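# Set lighting desk faders to their taped levels

## Task

Move every channel fader on the lighting desk to the level marked on the tape strip above that fader, while making sure the master fader finishes at the same level it started at.

## Robot and tools

Robot: two arms, left_arm and right_arm, each ending in a two-finger parallel gripper. Bases in the scene frame: left_arm at (+0.020, +0.360, +0.048) m, right_arm at (+0.048, -0.524, +0.048) m, both turned only slightly about z. A camera stand is fixed behind the arms.

Frame: the scene frame has its origin at table-top height, halfway between the nominal bases. +x points out over the table, +z up, and +y toward the left_arm side. Camera left and right do not match arm names. Gripper axes: fingers extend along the gripper's +z and close along its x. end_effector_position is the point between the pads; the fingertips lie 9.3 mm further out. The housing starts 38 mm behind that point, is 201 mm long along the closing direction and 46 mm wide. A block on a post juts about 12 cm toward the gripper's -y and rotates with it.

Row layout (shared by execute_actions and move): one flat list of 18 numbers, each in [-1, 1]. Numbers 1-9 are for the left arm: dx, dy, dz, rx, ry, rz, then gripper position, force_limit, speed. Numbers 10-18 repeat that for the right arm. All 18 must always be given. dx, dy, dz are offsets along scene axes, with 1.0 = 0.6 m. rx, ry, rz form a single rotation vector, 1.0 = 180 degrees, about the Hand target's position. These are offsets measured from the arm's Hand target at the start of the action or move, not absolute poses. Six zeros asks nothing new of an arm. The gripper numbers are absolute settings. Position: +1 is open (80 mm), about -0.90 is pads touching, -1 means grip until stopped. force_limit: -1 is about 15 N, +1 about 35 N. speed: -1 is 5 mm/s, +1 is 100 mm/s. Always resend a gripper's current three numbers to keep it unchanged, because a 0 is a real command.

execute_actions(actions, cameras): actions is a list of actions. Each action is a table of up to 15 rows at 1/30 s each; a short table repeats its last row. Every row in an action counts from the same start pose, but the next action starts from the new Hand target, so repeating an offset moves further. Images come back only for an empty list or when cameras names them ("all", a list of names, or []).

move(target, speed, blend, stop_force, zero, blocking, cameras): drives each gripper in a straight line to the target. target is one 18-number row or a list of up to 15 rows. In a list, every row is an offset from the same starting Hand targets. speed is in m/s, 0.002 to 3.6, default 0.25; rotation is limited to twice that in rad/s. Give one value, or one per target. blend (m) rounds corners in a list; 0 stops at each point. stop_force (N, 3 to 120) ends an arm's path once its wrist sensor feels that much push against the motion. The arm then backs off to just before the contact, which becomes its Hand target. Leave stop_force out when moving an arm away from something it presses on. zero (default true) re-zeroes the sensor before the move. blocking=false returns after about 0.5 s while the move continues; it cannot be combined with stop_force. Paths do not avoid obstacles or the other arm. Grippers lag and overshoot more at speed. Avoid paths near an arm's own base.

wait(seconds): lets the scene run, 0 to 3600 s. stop(): brakes a running move. zoom_image(camera, region): region is [x0, y0, x1, y1] in pixels, at most 504 by 504, from cam_high, cam_left_wrist or cam_right_wrist. All three images are 896x504. zero_wrist_force(arm): re-zeroes that arm's sensor. finished_scene(scene): ends the current scene, given by its number; it cannot be undone, so call nothing after it.

Results: each arm's end_effector_position (m), quat_wxyz and velocities are in the scene frame. Velocities are omitted when the joints are still. Hand target is the last commanded pose after clipping; the gripper often rests a little short of it. Also reported: joint positions and torques, wrist force and torque in gripper axes (plus the peak since the last report), and tool commands. is_grasped=1 means the fingers were stopped by an object. width_mm is the pad gap. A move adds a "move:" line giving the ending (done, off_target, moving, held, fault) and any limits (paced, held). Orientation commands are clipped to 32 degrees from the measured orientation each step.

Avoid: pushing hard into the desk, because the arms are stiff and a target slightly past a firm contact can cause a fault. Contact force near 150 N, or wrist torque over roughly 15-21 N m, stops the arm for 10 s. Sliding faders calls for slow, gentle motion with small offsets. Do not let the arms touch each other. Do not close fingers onto the other gripper. Do not knock anything off the table. Long holding or stretched poses heat motors; above 85 °C an arm brakes for 30 s or more. Keep the master fader where it started.

Each tool is called as a command line: name --argument value for each argument, lists and objects as JSON in quotes; but a table of rows of numbers goes row by row, as --pt "numbers of a row", without its own name.

## Session

execute_actions --actions '[]'

zoom_image --camera "cam_high" --region '[320, 100, 620, 350]'

Scene clock: 0.00 s.
left_arm: end_effector_position=(+0.3824, +0.8394, +0.1677) width_mm=79.8 is_grasped=0 end_effector_quat_wxyz=(-0.265, +0.684, -0.095, -0.673) | right_arm: end_effector_position=(+0.1666, -0.2650, +0.1617) width_mm=80.2 is_grasped=0 end_effector_quat_wxyz=(-0.045, +0.133, +0.943, -0.301)
Joint positions: left_arm=[0.432 -0.669 1.256 -0.512 -0.665 1.275] | right_arm=[4.672 -1.561 -2.242 -1.517 1.705 0.182]
Joint velocities: within noise
Joint torques (N m): no reading
Motor temperatures (°C): left_arm=[31 32 32 32 34 40] | right_arm=[31 28 28 37 35 30]
Wrist force (N): no reading
Wrist torque (N m): no reading
Wrist force, peak (N): no reading
Hand target: left_arm +0.3824, +0.8394, +0.1677; -0.265, +0.684, -0.095, -0.673 | right_arm +0.1666, -0.2650, +0.1617; -0.045, +0.133, +0.943, -0.301
Tool commands: left_gripper/position=+0.996 left_gripper/force_limit=+1.0 left_gripper/speed=+1.0 right_gripper/position=+1.0 right_gripper/force_limit=+1.0 right_gripper/speed=+1.0
camera_calibration:
cam_left_wrist: T_world_to_cam=[[0.08731, 0.23356, -0.96841, -0.06664], [0.09821, -0.96941, -0.22495, 0.83063], [-0.99133, -0.07547, -0.10758, 0.55764]] pos_world=[0.47704, 0.86287, 0.18231]
cam_right_wrist: T_world_to_cam=[[-0.9574, 0.28865, 0.00743, 0.2329], [0.28861, 0.95743, -0.00607, 0.22284], [-0.00886, -0.00367, -0.99995, 0.25911]] pos_world=[0.16097, -0.27963, 0.25872]

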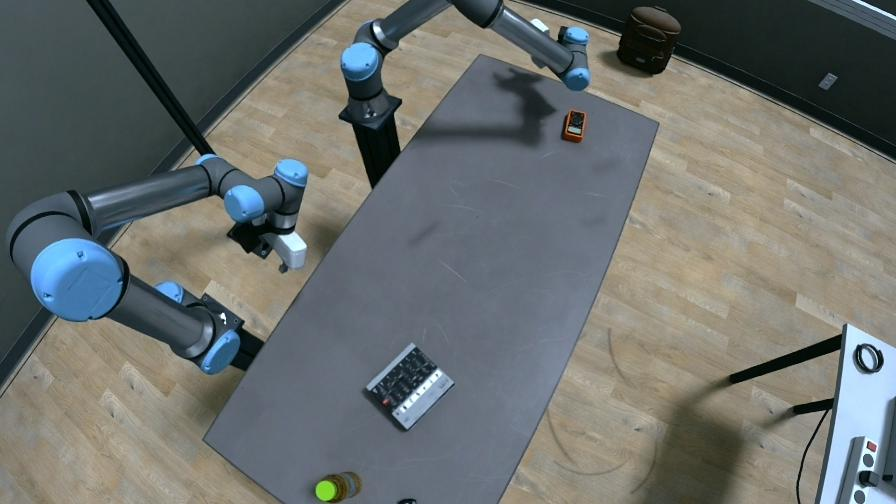

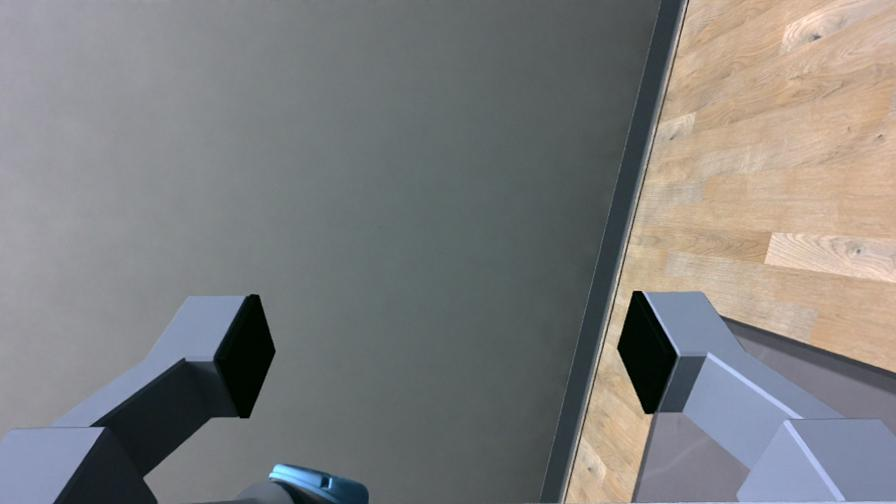

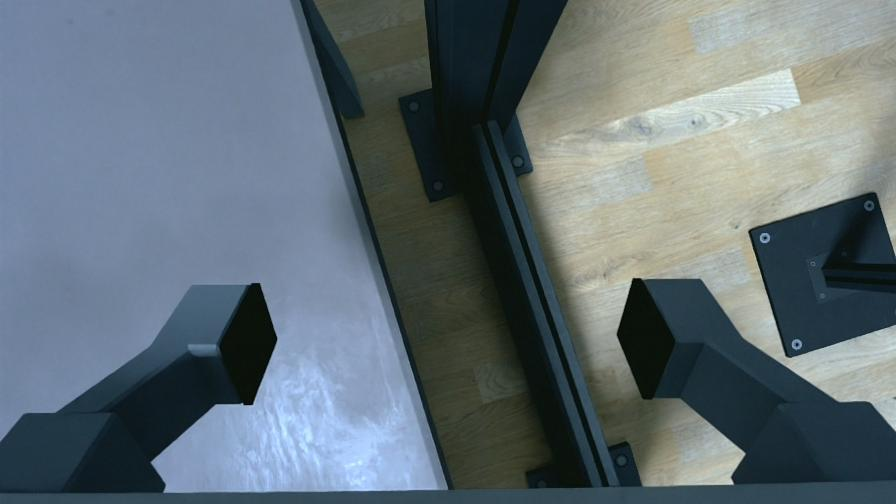

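Scaled by 1.680 from the camera's image (finer frame: 1280x720).

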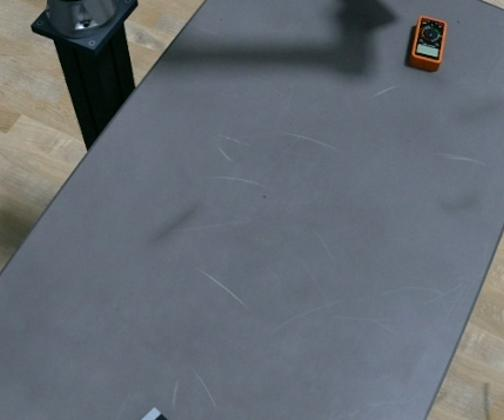

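zoom_image --camera "cam_high" --region '[355, 335, 465, 440]'

Scaled by 4.582 from the camera's image (finer frame: 1280x720).

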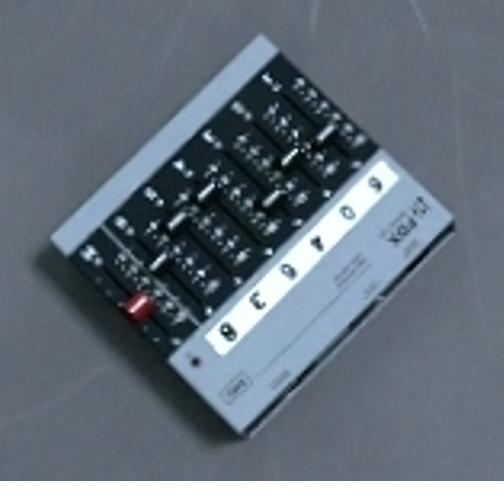

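zoom_image --camera "cam_right_wrist" --region '[130, 260, 330, 420]'

zoom_image --camera "cam_right_wrist" --region '[560, 260, 760, 420]'

Scaled by 2.520 from the camera's image (finer frame: 1280x720).

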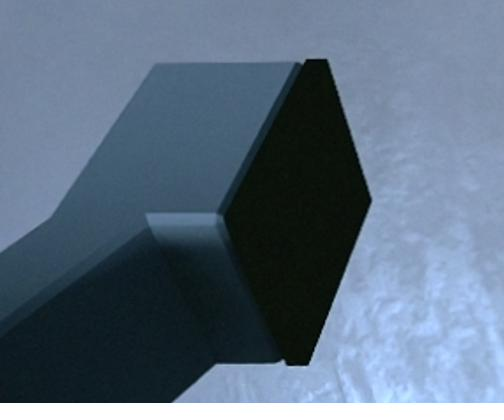

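Scaled by 2.520 from the camera's image (finer frame: 1280x720).

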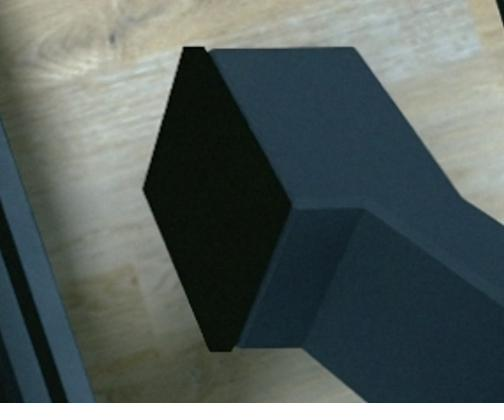

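move --pt "0 0 0 0 0 0 0.996 1 1 0.7173 -0.175 0.0238 0.1891 -0.0548 0.0041 -0.425 -1 0" --cameras '["cam_right_wrist"]' --speed 0.4

zoom_image --camera "cam_right_wrist" --region '[320, 0, 600, 160]'

zoom_image --camera "cam_right_wrist" --region '[320, 140, 600, 300]'

Scene clock: 6.60 s.
left_arm: end_effector_position=(+0.3824, +0.8394, +0.1677) width_mm=79.8 is_grasped=0 end_effector_quat_wxyz=(-0.265, +0.684, -0.095, -0.673) | right_arm: end_effector_position=(+0.5968, -0.3700, +0.1760) width_mm=20.2 is_grasped=0 end_effector_quat_wxyz=(+0.000, +0.133, +0.991, -0.001)
Joint positions: left_arm=[0.432 -0.669 1.256 -0.512 -0.665 1.275] | right_arm=[3.666 -1.885 -1.858 -0.969 1.57 -0.795]
Joint torques (N m): left_arm=[-0.89 -51.66 -17.13 1.06 0.05 -0.1] | right_arm=[-14.73 27.79 30.68 -0.35 1.14 -1.07]
Wrist force (N): left_arm=[-0.2 0.1 0.5] | right_arm=[-0.3 0.9 -1.0]
Wrist torque (N m): left_arm=[0.02 0.03 0.00] | right_arm=[0.11 0.08 0.11]
Wrist force, peak (N): left_arm=[0.3 0.4 0.3] | right_arm=[2.7 0.4 -0.1]
Hand target: left_arm +0.3824, +0.8394, +0.1677; -0.265, +0.684, -0.095, -0.673 | right_arm +0.5969, -0.3700, +0.1760; +0.000, +0.133, +0.991, +0.000
Off the commanded pose: left_arm 0.000 m, 0 deg | right_arm 0.000 m, 0 deg.
move: done
cam_right_wrist: T_world_to_cam=[[-0.96253, 0.27103, 0.00831, 0.67146], [0.2264, 0.78639, 0.57475, 0.07091], [0.14924, 0.5551, -0.81829, 0.35723]] pos_world=[0.57693, -0.43605, 0.24598]

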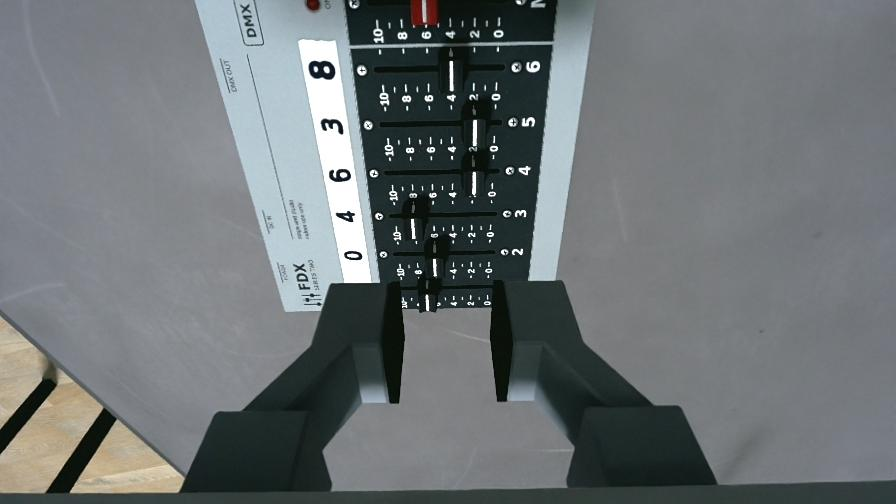

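Scaled by 1.800 from the camera's image (finer frame: 1280x720).

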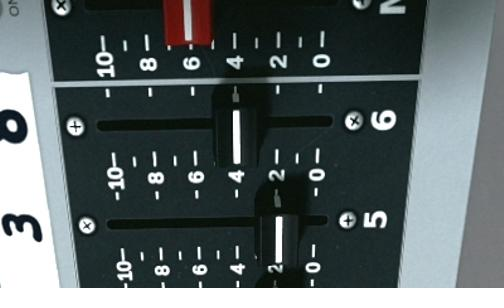

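Scaled by 1.800 from the camera's image (finer frame: 1280x720).

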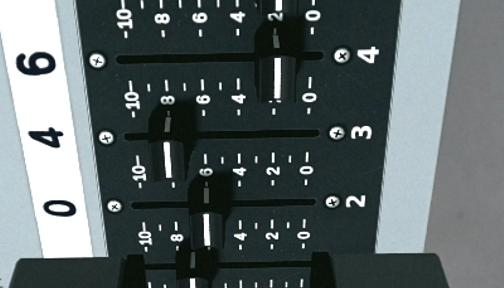

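move --pt "0 0 0 0 0 0 0.996 1 1 -0.0155 -0.0392 -0.1183 0 0 0.0017 -0.425 -1 0" --pt "0 0 0 0 0 0 0.996 1 1 -0.0155 -0.0392 -0.1775 0 0 0.0017 -0.425 -1 0" --cameras '["cam_right_wrist"]' --speed '[0.25, 0.07]' --blend '[0.01, 0]' --stop_force 8

zoom_image --camera "cam_right_wrist" --region '[290, 170, 610, 380]'

Scene clock: 11.10 s.
left_arm: end_effector_position=(+0.3824, +0.8394, +0.1677) width_mm=79.8 is_grasped=0 end_effector_quat_wxyz=(-0.265, +0.684, -0.095, -0.673) | right_arm: end_effector_position=(+0.5876, -0.3935, +0.0695) width_mm=20.2 is_grasped=0 end_effector_quat_wxyz=(+0.000, +0.130, +0.991, +0.000)
Joint positions: left_arm=[0.432 -0.669 1.256 -0.512 -0.665 1.275] | right_arm=[3.636 -2.038 -1.99 -0.685 1.57 -0.83]
Joint torques (N m): left_arm=[-0.71 -52.33 -17.51 1.19 -0.02 -0.08] | right_arm=[-14.76 29.37 9.12 5.6 1.18 -1.05]
Wrist force (N): left_arm=[-0.5 0.0 0.5] | right_arm=[-0.2 1.2 -1.5]
Wrist torque (N m): left_arm=[0.00 0.06 0.00] | right_arm=[0.12 0.07 0.08]
Wrist force, peak (N): left_arm=[-0.5 0.0 0.5] | right_arm=[-0.3 1.3 -2.4]
Hand target: left_arm +0.3824, +0.8394, +0.1677; -0.265, +0.684, -0.095, -0.673 | right_arm +0.5876, -0.3935, +0.0695; +0.000, +0.130, +0.991, +0.000
Off the commanded pose: left_arm 0.000 m, 0 deg | right_arm 0.000 m, 0 deg.
move: done
cam_right_wrist: T_world_to_cam=[[-0.96396, 0.2659, 0.00847, 0.66868], [0.22228, 0.78753, 0.5748, 0.15559], [0.14617, 0.55597, -0.81825, 0.28655]] pos_world=[0.56812, -0.45965, 0.13938]

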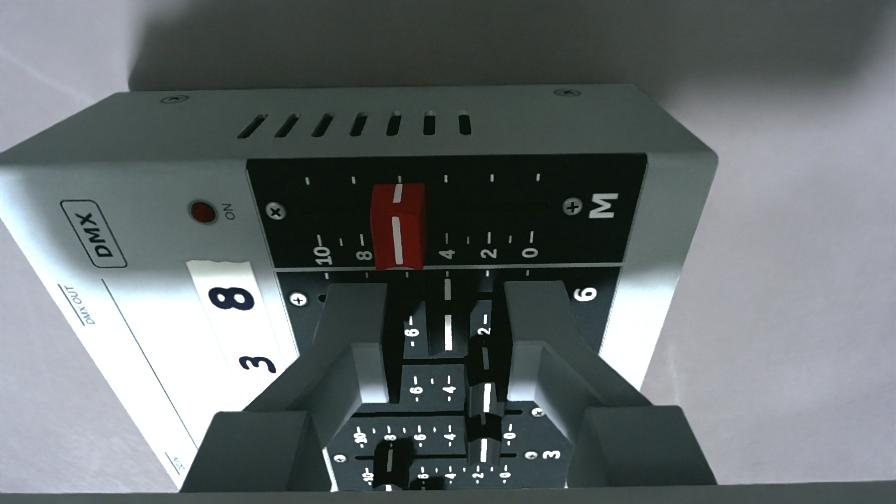

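Scaled by 1.575 from the camera's image (finer frame: 1280x720).

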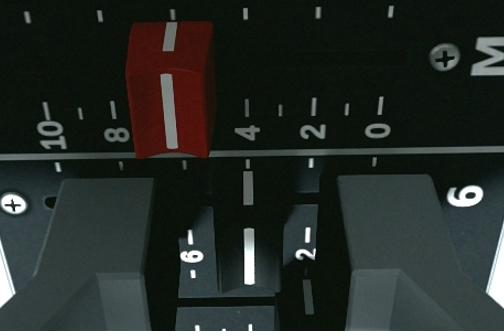

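move --pt "0 0 0 0 0 0 0.996 1 1 0.03767 -0.0101 0.0017 0 0 0 -0.425 -1 0" --pt "0 0 0 0 0 0 0.996 1 1 0.03365 -0.00902 0.0033 0 0 0 -0.425 -1 0" --pt "0 0 0 0 0 0 0.996 1 1 0.03365 -0.00902 0.0425 0 0 0 -0.425 -1 0" --pt "0 0 0 0 0 0 0.996 1 1 -0.00413 0.04252 0.0425 0 0 0 -0.425 -1 0" --pt "0 0 0 0 0 0 0.996 1 1 -0.00413 0.04252 0.0025 0 0 0 -0.425 -1 0" --cameras '["cam_right_wrist"]' --speed '[0.1, 0.1, 0.15, 0.25, 0.12]' --blend '[0, 0.002, 0.006, 0.006, 0]'

zoom_image --camera "cam_right_wrist" --region '[290, 150, 610, 360]'

zoom_image --camera "cam_right_wrist" --region '[150, 180, 350, 440]'

Scene clock: 15.17 s.
left_arm: end_effector_position=(+0.3824, +0.8394, +0.1677) width_mm=79.8 is_grasped=0 end_effector_quat_wxyz=(-0.265, +0.684, -0.095, -0.673) | right_arm: end_effector_position=(+0.5852, -0.3680, +0.0710) width_mm=20.2 is_grasped=0 end_effector_quat_wxyz=(+0.000, +0.130, +0.991, +0.000)
Joint positions: left_arm=[0.432 -0.669 1.256 -0.512 -0.665 1.275] | right_arm=[3.68 -2.042 -1.976 -0.694 1.57 -0.787]
Joint torques (N m): left_arm=[-0.11 -52.47 -17.06 1.23 0.07 -0.01] | right_arm=[14.32 29.52 10.34 5.68 -0.74 1.57]
Wrist force (N): left_arm=[0.2 0.2 0.1] | right_arm=[-0.1 1.1 -1.5]
Wrist torque (N m): left_arm=[0.04 -0.02 0.00] | right_arm=[0.12 0.08 0.01]
Wrist force, peak (N): left_arm=[0.3 0.5 0.0] | right_arm=[1.1 2.1 -2.2]
Hand target: left_arm +0.3824, +0.8394, +0.1677; -0.265, +0.684, -0.095, -0.673 | right_arm +0.5852, -0.3680, +0.0710; +0.000, +0.130, +0.991, +0.000
Off the commanded pose: left_arm 0.000 m, 0 deg | right_arm 0.000 m, 0 deg.
move: done; blend cut to 0.0013 m at target 2
cam_right_wrist: T_world_to_cam=[[-0.96396, 0.2659, 0.00847, 0.65951], [0.22228, 0.78753, 0.5748, 0.13523], [0.14617, 0.55597, -0.81825, 0.27411]] pos_world=[0.56561, -0.43425, 0.14098]

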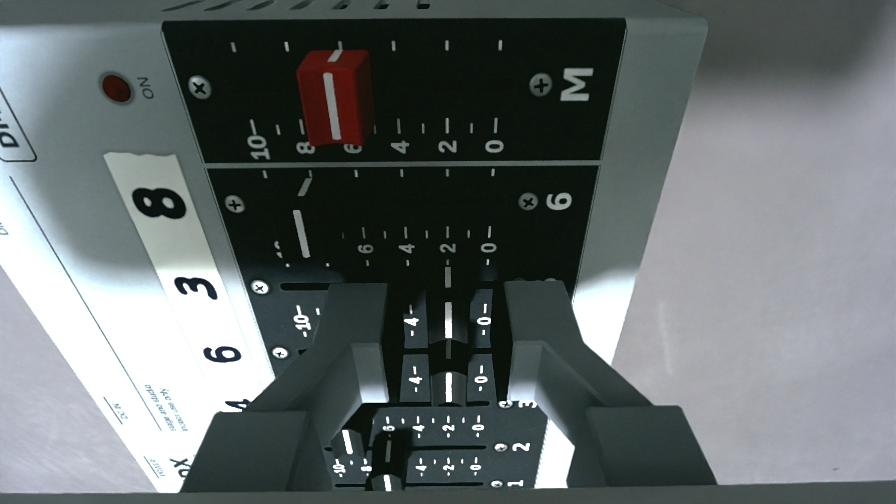

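Scaled by 1.575 from the camera's image (finer frame: 1280x720).

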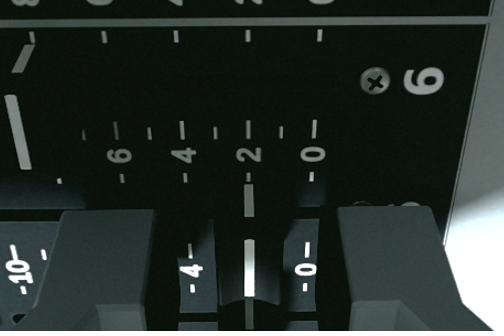

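Scaled by 1.938 from the camera's image (finer frame: 1280x720).

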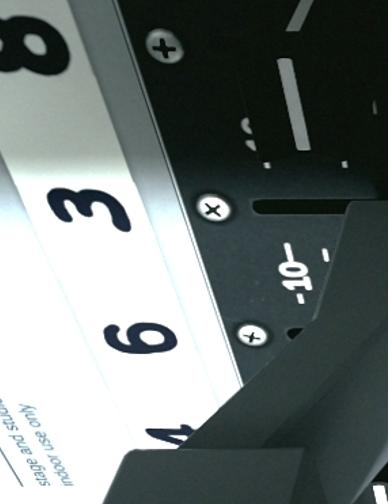

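zoom_image --camera "cam_right_wrist" --region '[190, 325, 260, 385]'

zoom_image --camera "cam_right_wrist" --region '[370, 270, 530, 370]'

Scaled by 7.200 from the camera's image (finer frame: 1280x720).

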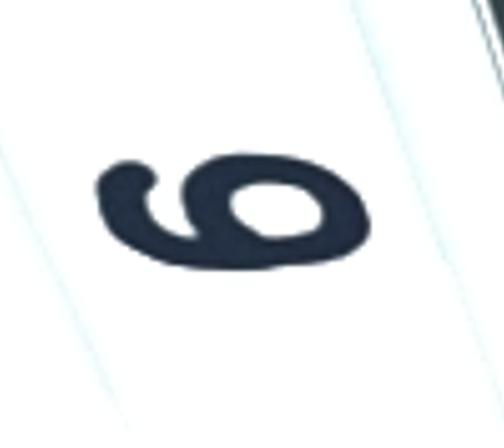

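Scaled by 3.150 from the camera's image (finer frame: 1280x720).

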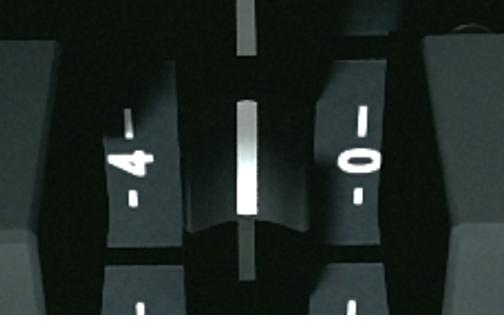

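move --pt "0 0 0 0 0 0 0.996 1 1 0.01594 -0.00427 0 0 0 0 -0.425 -1 0" --pt "0 0 0 0 0 0 0.996 1 1 0.01191 -0.00319 0.0017 0 0 0 -0.425 -1 0" --pt "0 0 0 0 0 0 0.996 1 1 0.01191 -0.00319 0.03 0 0 0 -0.425 -1 0" --pt "0 0 0 0 0 0 0.996 1 1 0.00854 0.03187 0.03 0 0 0 -0.425 -1 0" --pt "0 0 0 0 0 0 0.996 1 1 0.00854 0.03187 0 0 0 0 -0.425 -1 0" --pt "0 0 0 0 0 0 0.996 1 1 0.04621 0.02178 0.0005 0 0 0 -0.425 -1 0" --pt "0 0 0 0 0 0 0.996 1 1 0.04219 0.02286 0.0022 0 0 0 -0.425 -1 0" --pt "0 0 0 0 0 0 0.996 1 1 0.04219 0.02286 0.03 0 0 0 -0.425 -1 0" --pt "0 0 0 0 0 0 0.996 1 1 0.0615 0.05565 0.03 0 0 0 -0.425 -1 0" --pt "0 0 0 0 0 0 0.996 1 1 0.0615 0.05565 0.0008 0 0 0 -0.425 -1 0" --pt "0 0 0 0 0 0 0.996 1 1 0.02383 0.06574 0 0 0 0 -0.425 -1 0" --pt "0 0 0 0 0 0 0.996 1 1 0.02785 0.06466 0.0017 0 0 0 -0.425 -1 0" --pt "0 0 0 0 0 0 0.996 1 1 0.02785 0.06466 0.03 0 0 0 -0.425 -1 0" --pt "0 0 0 0 0 0 0.996 1 1 0.0565 0.09494 0.03 0 0 0 -0.425 -1 0" --pt "0 0 0 0 0 0 0.996 1 1 0.0565 0.09494 0 0 0 0 -0.425 -1 0" --cameras '["cam_right_wrist"]' --speed '[0.1, 0.1, 0.2, 0.25, 0.15, 0.12, 0.1, 0.2, 0.25, 0.15, 0.12, 0.1, 0.2, 0.25, 0.12]' --blend '[0, 0.0015, 0.005, 0.005, 0.002, 0, 0.0015, 0.005, 0.005, 0.002, 0, 0.0015, 0.005, 0.005, 0]'

zoom_image --camera "cam_right_wrist" --region '[250, 0, 600, 200]'

zoom_image --camera "cam_right_wrist" --region '[250, 160, 600, 380]'

Scene clock: 21.77 s.
left_arm: end_effector_position=(+0.3824, +0.8394, +0.1677) width_mm=79.8 is_grasped=0 end_effector_quat_wxyz=(-0.265, +0.684, -0.095, -0.673) | right_arm: end_effector_position=(+0.6190, -0.3111, +0.0711) width_mm=20.2 is_grasped=0 end_effector_quat_wxyz=(+0.000, +0.130, +0.991, +0.000)
Joint positions: left_arm=[0.432 -0.669 1.256 -0.512 -0.665 1.275] | right_arm=[3.734 -2.127 -1.823 -0.762 1.57 -0.732]
Joint torques (N m): left_arm=[-0.11 -52.66 -17.7 1.13 -0.07 0.03] | right_arm=[14.46 34.04 28.4 5.68 0.62 1.69]
Wrist force (N): left_arm=[0.0 0.0 0.1] | right_arm=[-0.1 1.3 -1.5]
Wrist torque (N m): left_arm=[0.01 0.01 0.00] | right_arm=[0.15 0.10 0.05]
Wrist force, peak (N): left_arm=[0.1 0.5 0.4] | right_arm=[0.4 2.4 -3.2]
Hand target: left_arm +0.3824, +0.8394, +0.1677; -0.265, +0.684, -0.095, -0.673 | right_arm +0.6191, -0.3110, +0.0710; +0.000, +0.130, +0.991, +0.000
Off the commanded pose: left_arm 0.000 m, 0 deg | right_arm 0.000 m, 0 deg.
move: done; blend cut to 0.0014 m at target 2, 0.0013 m at target 7, 0.0013 m at target 12
cam_right_wrist: T_world_to_cam=[[-0.96396, 0.2659, 0.00847, 0.67703], [0.22227, 0.78749, 0.57485, 0.08273], [0.14618, 0.55601, -0.81822, 0.23755]] pos_world=[0.59952, -0.37725, 0.14108]

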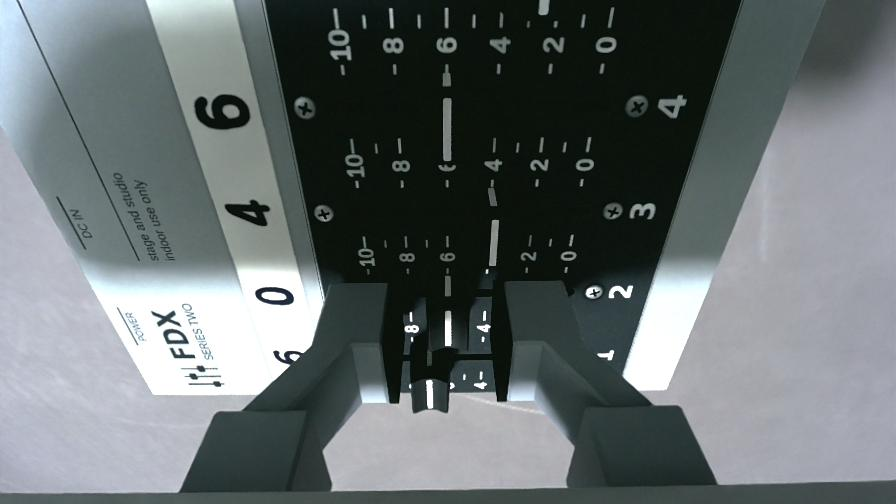

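Scaled by 1.440 from the camera's image (finer frame: 1280x720).

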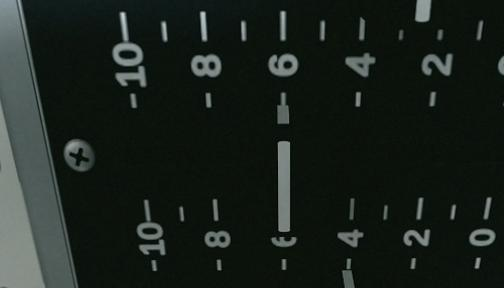

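Scaled by 1.440 from the camera's image (finer frame: 1280x720).

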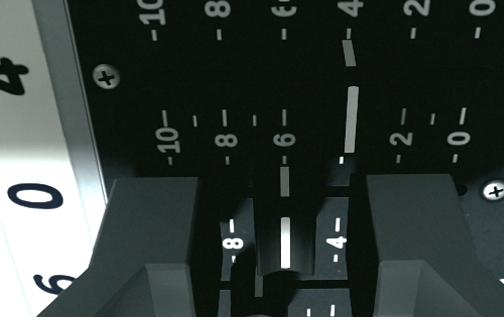

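zoom_image --camera "cam_right_wrist" --region '[255, 330, 325, 380]'

Scaled by 7.200 from the camera's image (finer frame: 1280x720).

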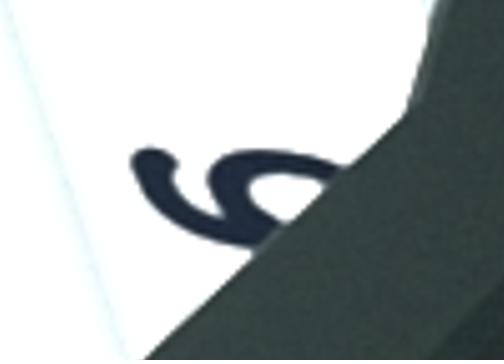

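move --pt "0 0 0 0 0 0 0.996 1 1 -0.0516 0.01383 0 0 0 0 -0.425 -1 0" --pt "0 0 0 0 0 0 0.996 1 1 -0.04749 0.01273 0.0017 0 0 0 -0.425 -1 0" --pt "0 0 0 0 0 0 0.996 1 1 -0.04749 0.01273 0.03 0 0 0 -0.425 -1 0" --pt "0 0 0 0 0 0 0.996 1 1 0.01674 0.03348 0.03 0 0 0 -0.425 -1 0" --pt "0 0 0 0 0 0 0.996 1 1 0.01674 0.03348 0 0 0 0 -0.425 -1 0" --pt "0 0 0 0 0 0 0.996 1 1 0.0008 0.03775 0 0 0 0 -0.425 -1 0" --pt "0 0 0 0 0 0 0.996 1 1 0.00482 0.03667 0.0017 0 0 0 -0.425 -1 0" --pt "0 0 0 0 0 0 0.996 1 1 0.00482 0.03667 0.03 0 0 0 -0.425 -1 0" --pt "0 0 0 0 0 0 0.996 1 1 -0.03744 -0.11075 0.2 0 0 0 -0.425 -1 0" --cameras '["cam_right_wrist"]' --speed '[0.1, 0.1, 0.2, 0.25, 0.15, 0.1, 0.1, 0.2, 0.35]' --blend '[0, 0.0015, 0.005, 0.005, 0.002, 0, 0.0015, 0.008, 0]'

zoom_image --camera "cam_right_wrist" --region '[330, 0, 590, 160]'

zoom_image --camera "cam_right_wrist" --region '[330, 140, 590, 300]'

Scene clock: 26.37 s.
left_arm: end_effector_position=(+0.3824, +0.8394, +0.1677) width_mm=79.8 is_grasped=0 end_effector_quat_wxyz=(-0.265, +0.684, -0.095, -0.673) | right_arm: end_effector_position=(+0.5966, -0.3774, +0.1908) width_mm=20.2 is_grasped=0 end_effector_quat_wxyz=(+0.000, +0.130, +0.991, +0.000)
Joint positions: left_arm=[0.432 -0.669 1.256 -0.512 -0.665 1.275] | right_arm=[3.654 -1.861 -1.847 -1.005 1.57 -0.812]
Joint torques (N m): left_arm=[-0.41 -52.46 -17.67 1.16 0.02 0.07] | right_arm=[-13.94 45.64 15.05 -0.22 0.46 -1.1]
Wrist force (N): left_arm=[0.2 0.3 0.1] | right_arm=[0.0 0.9 -1.2]
Wrist torque (N m): left_arm=[0.04 -0.02 0.00] | right_arm=[0.09 0.04 0.10]
Wrist force, peak (N): left_arm=[0.1 0.6 0.4] | right_arm=[-1.1 1.9 -2.6]
Hand target: left_arm +0.3824, +0.8394, +0.1677; -0.265, +0.684, -0.095, -0.673 | right_arm +0.5966, -0.3775, +0.1910; +0.000, +0.130, +0.991, +0.000
Off the commanded pose: left_arm 0.000 m, 0 deg | right_arm 0.000 m, 0 deg.
move: done; blend cut to 0.0014 m at target 2, 0.0013 m at target 7
cam_right_wrist: T_world_to_cam=[[-0.96396, 0.2659, 0.00847, 0.67205], [0.22228, 0.78753, 0.5748, 0.07113], [0.14617, 0.55597, -0.81825, 0.37562]] pos_world=[0.57712, -0.44355, 0.26078]

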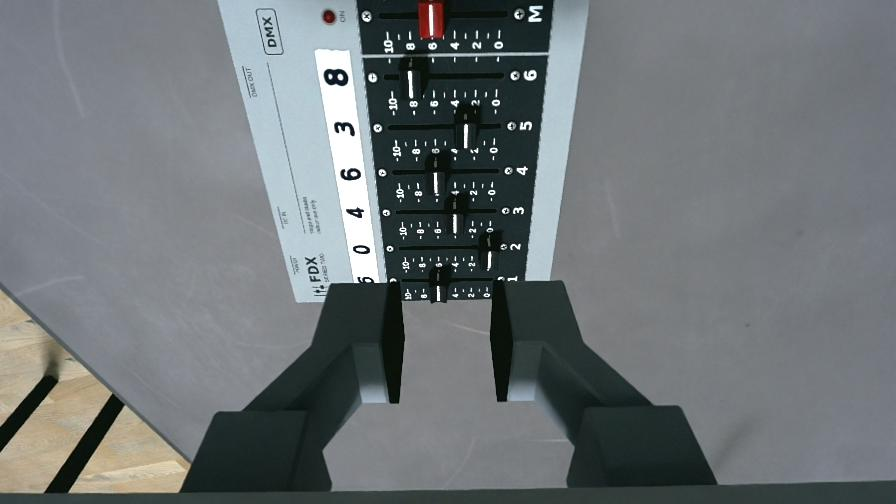

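Scaled by 1.938 from the camera's image (finer frame: 1280x720).

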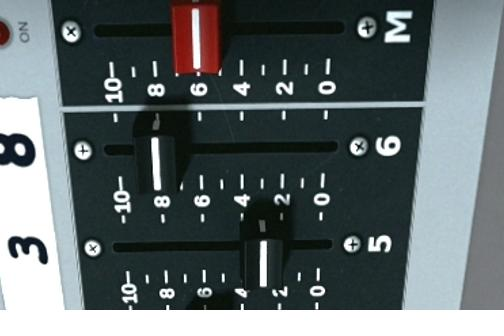

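Scaled by 1.938 from the camera's image (finer frame: 1280x720).

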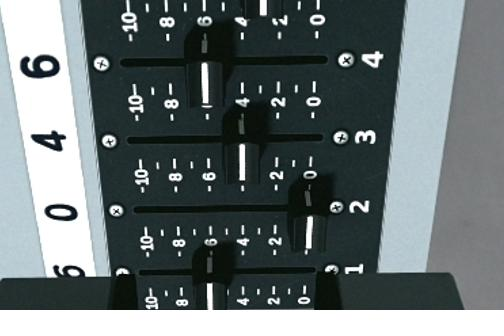

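zoom_image --camera "cam_right_wrist" --region '[375, 25, 515, 105]'

zoom_image --camera "cam_right_wrist" --region '[375, 85, 515, 165]'

zoom_image --camera "cam_right_wrist" --region '[375, 140, 515, 220]'

zoom_image --camera "cam_right_wrist" --region '[375, 220, 515, 300]'

Scaled by 3.600 from the camera's image (finer frame: 1280x720).

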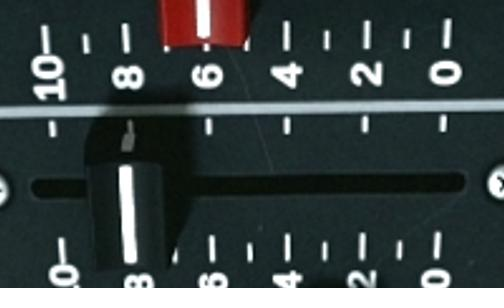

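Scaled by 3.600 from the camera's image (finer frame: 1280x720).

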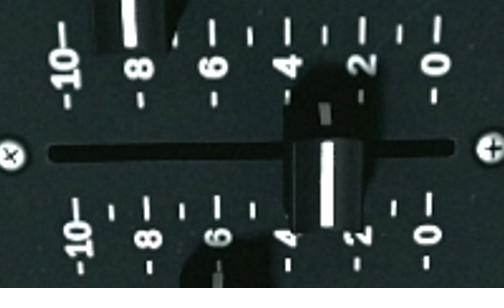

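Scaled by 3.600 from the camera's image (finer frame: 1280x720).

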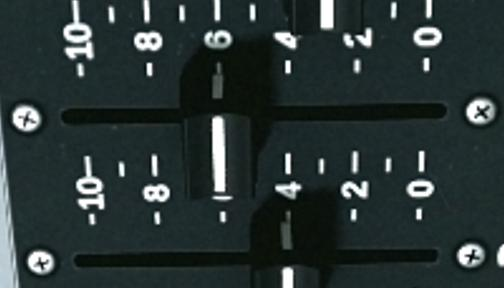

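Scaled by 3.600 from the camera's image (finer frame: 1280x720).

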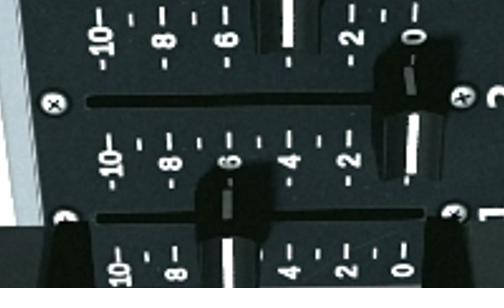

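move --pt "0 0 0 0 0 0 0.996 1 1 -0.00758 0.12292 -0.16 0 0 0 -0.425 -1 0" --pt "0 0 0 0 0 0 0.996 1 1 -0.00758 0.12292 -0.2 0 0 0 -0.425 -1 0" --pt "0 0 0 0 0 0 0.996 1 1 -0.01507 0.12492 -0.2 0 0 0 -0.425 -1 0" --pt "0 0 0 0 0 0 0.996 1 1 -0.01105 0.12383 -0.1983 0 0 0 -0.425 -1 0" --pt "0 0 0 0 0 0 0.996 1 1 -0.01105 0.12383 -0.1183 0 0 0 -0.425 -1 0" --cameras '["cam_right_wrist"]' --speed '[0.35, 0.12, 0.06, 0.1, 0.25]' --blend '[0.01, 0.002, 0, 0.0015, 0]'

zoom_image --camera "cam_right_wrist" --region '[300, 130, 540, 290]'

Scene clock: 30.37 s.
left_arm: end_effector_position=(+0.3824, +0.8394, +0.1677) width_mm=79.8 is_grasped=0 end_effector_quat_wxyz=(-0.265, +0.684, -0.095, -0.673) | right_arm: end_effector_position=(+0.5900, -0.3032, +0.1199) width_mm=20.2 is_grasped=0 end_effector_quat_wxyz=(+0.000, +0.130, +0.991, +0.000)
Joint positions: left_arm=[0.432 -0.669 1.256 -0.512 -0.665 1.275] | right_arm=[3.773 -2 -1.867 -0.845 1.57 -0.693]
Joint torques (N m): left_arm=[-0.01 -52.01 -17.96 1.16 -0.01 0.18] | right_arm=[-7.55 47.92 28.35 -0.17 0.52 1.28]
Wrist force (N): left_arm=[0.1 0.3 0.3] | right_arm=[0.1 1.1 -1.5]
Wrist torque (N m): left_arm=[0.04 -0.02 0.00] | right_arm=[0.12 0.07 0.05]
Wrist force, peak (N): left_arm=[0.4 0.2 0.2] | right_arm=[-0.5 -0.6 -3.1]
Hand target: left_arm +0.3824, +0.8394, +0.1677; -0.265, +0.684, -0.095, -0.673 | right_arm +0.5900, -0.3032, +0.1200; +0.000, +0.130, +0.991, +0.000
Off the commanded pose: left_arm 0.000 m, 0 deg | right_arm 0.000 m, 0 deg.
move: done; blend cut to 0.0013 m at target 4
cam_right_wrist: T_world_to_cam=[[-0.96397, 0.26588, 0.00833, 0.64648], [0.22218, 0.78751, 0.57486, 0.05504], [0.14628, 0.556, -0.81821, 0.2772]] pos_world=[0.57042, -0.36935, 0.18978]

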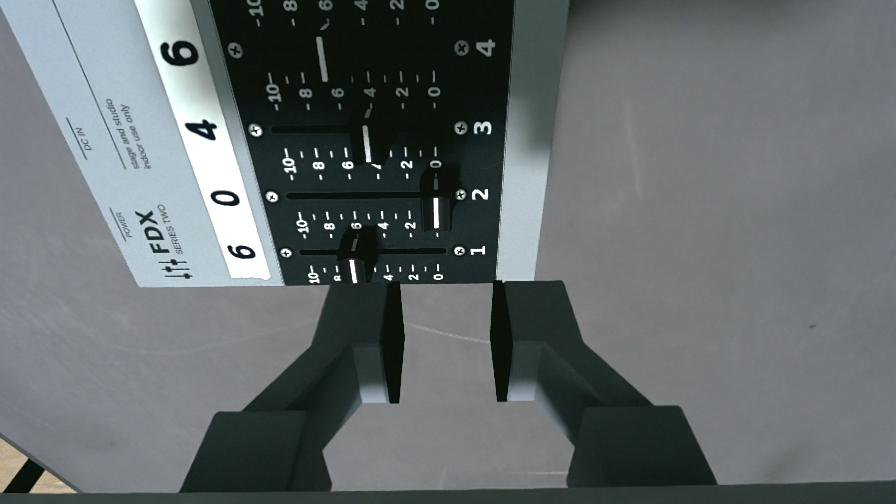

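Scaled by 2.100 from the camera's image (finer frame: 1280x720).

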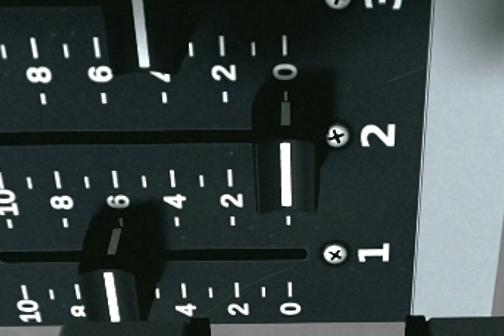

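finished_scene --scene 2

The scene is finished: the task was done.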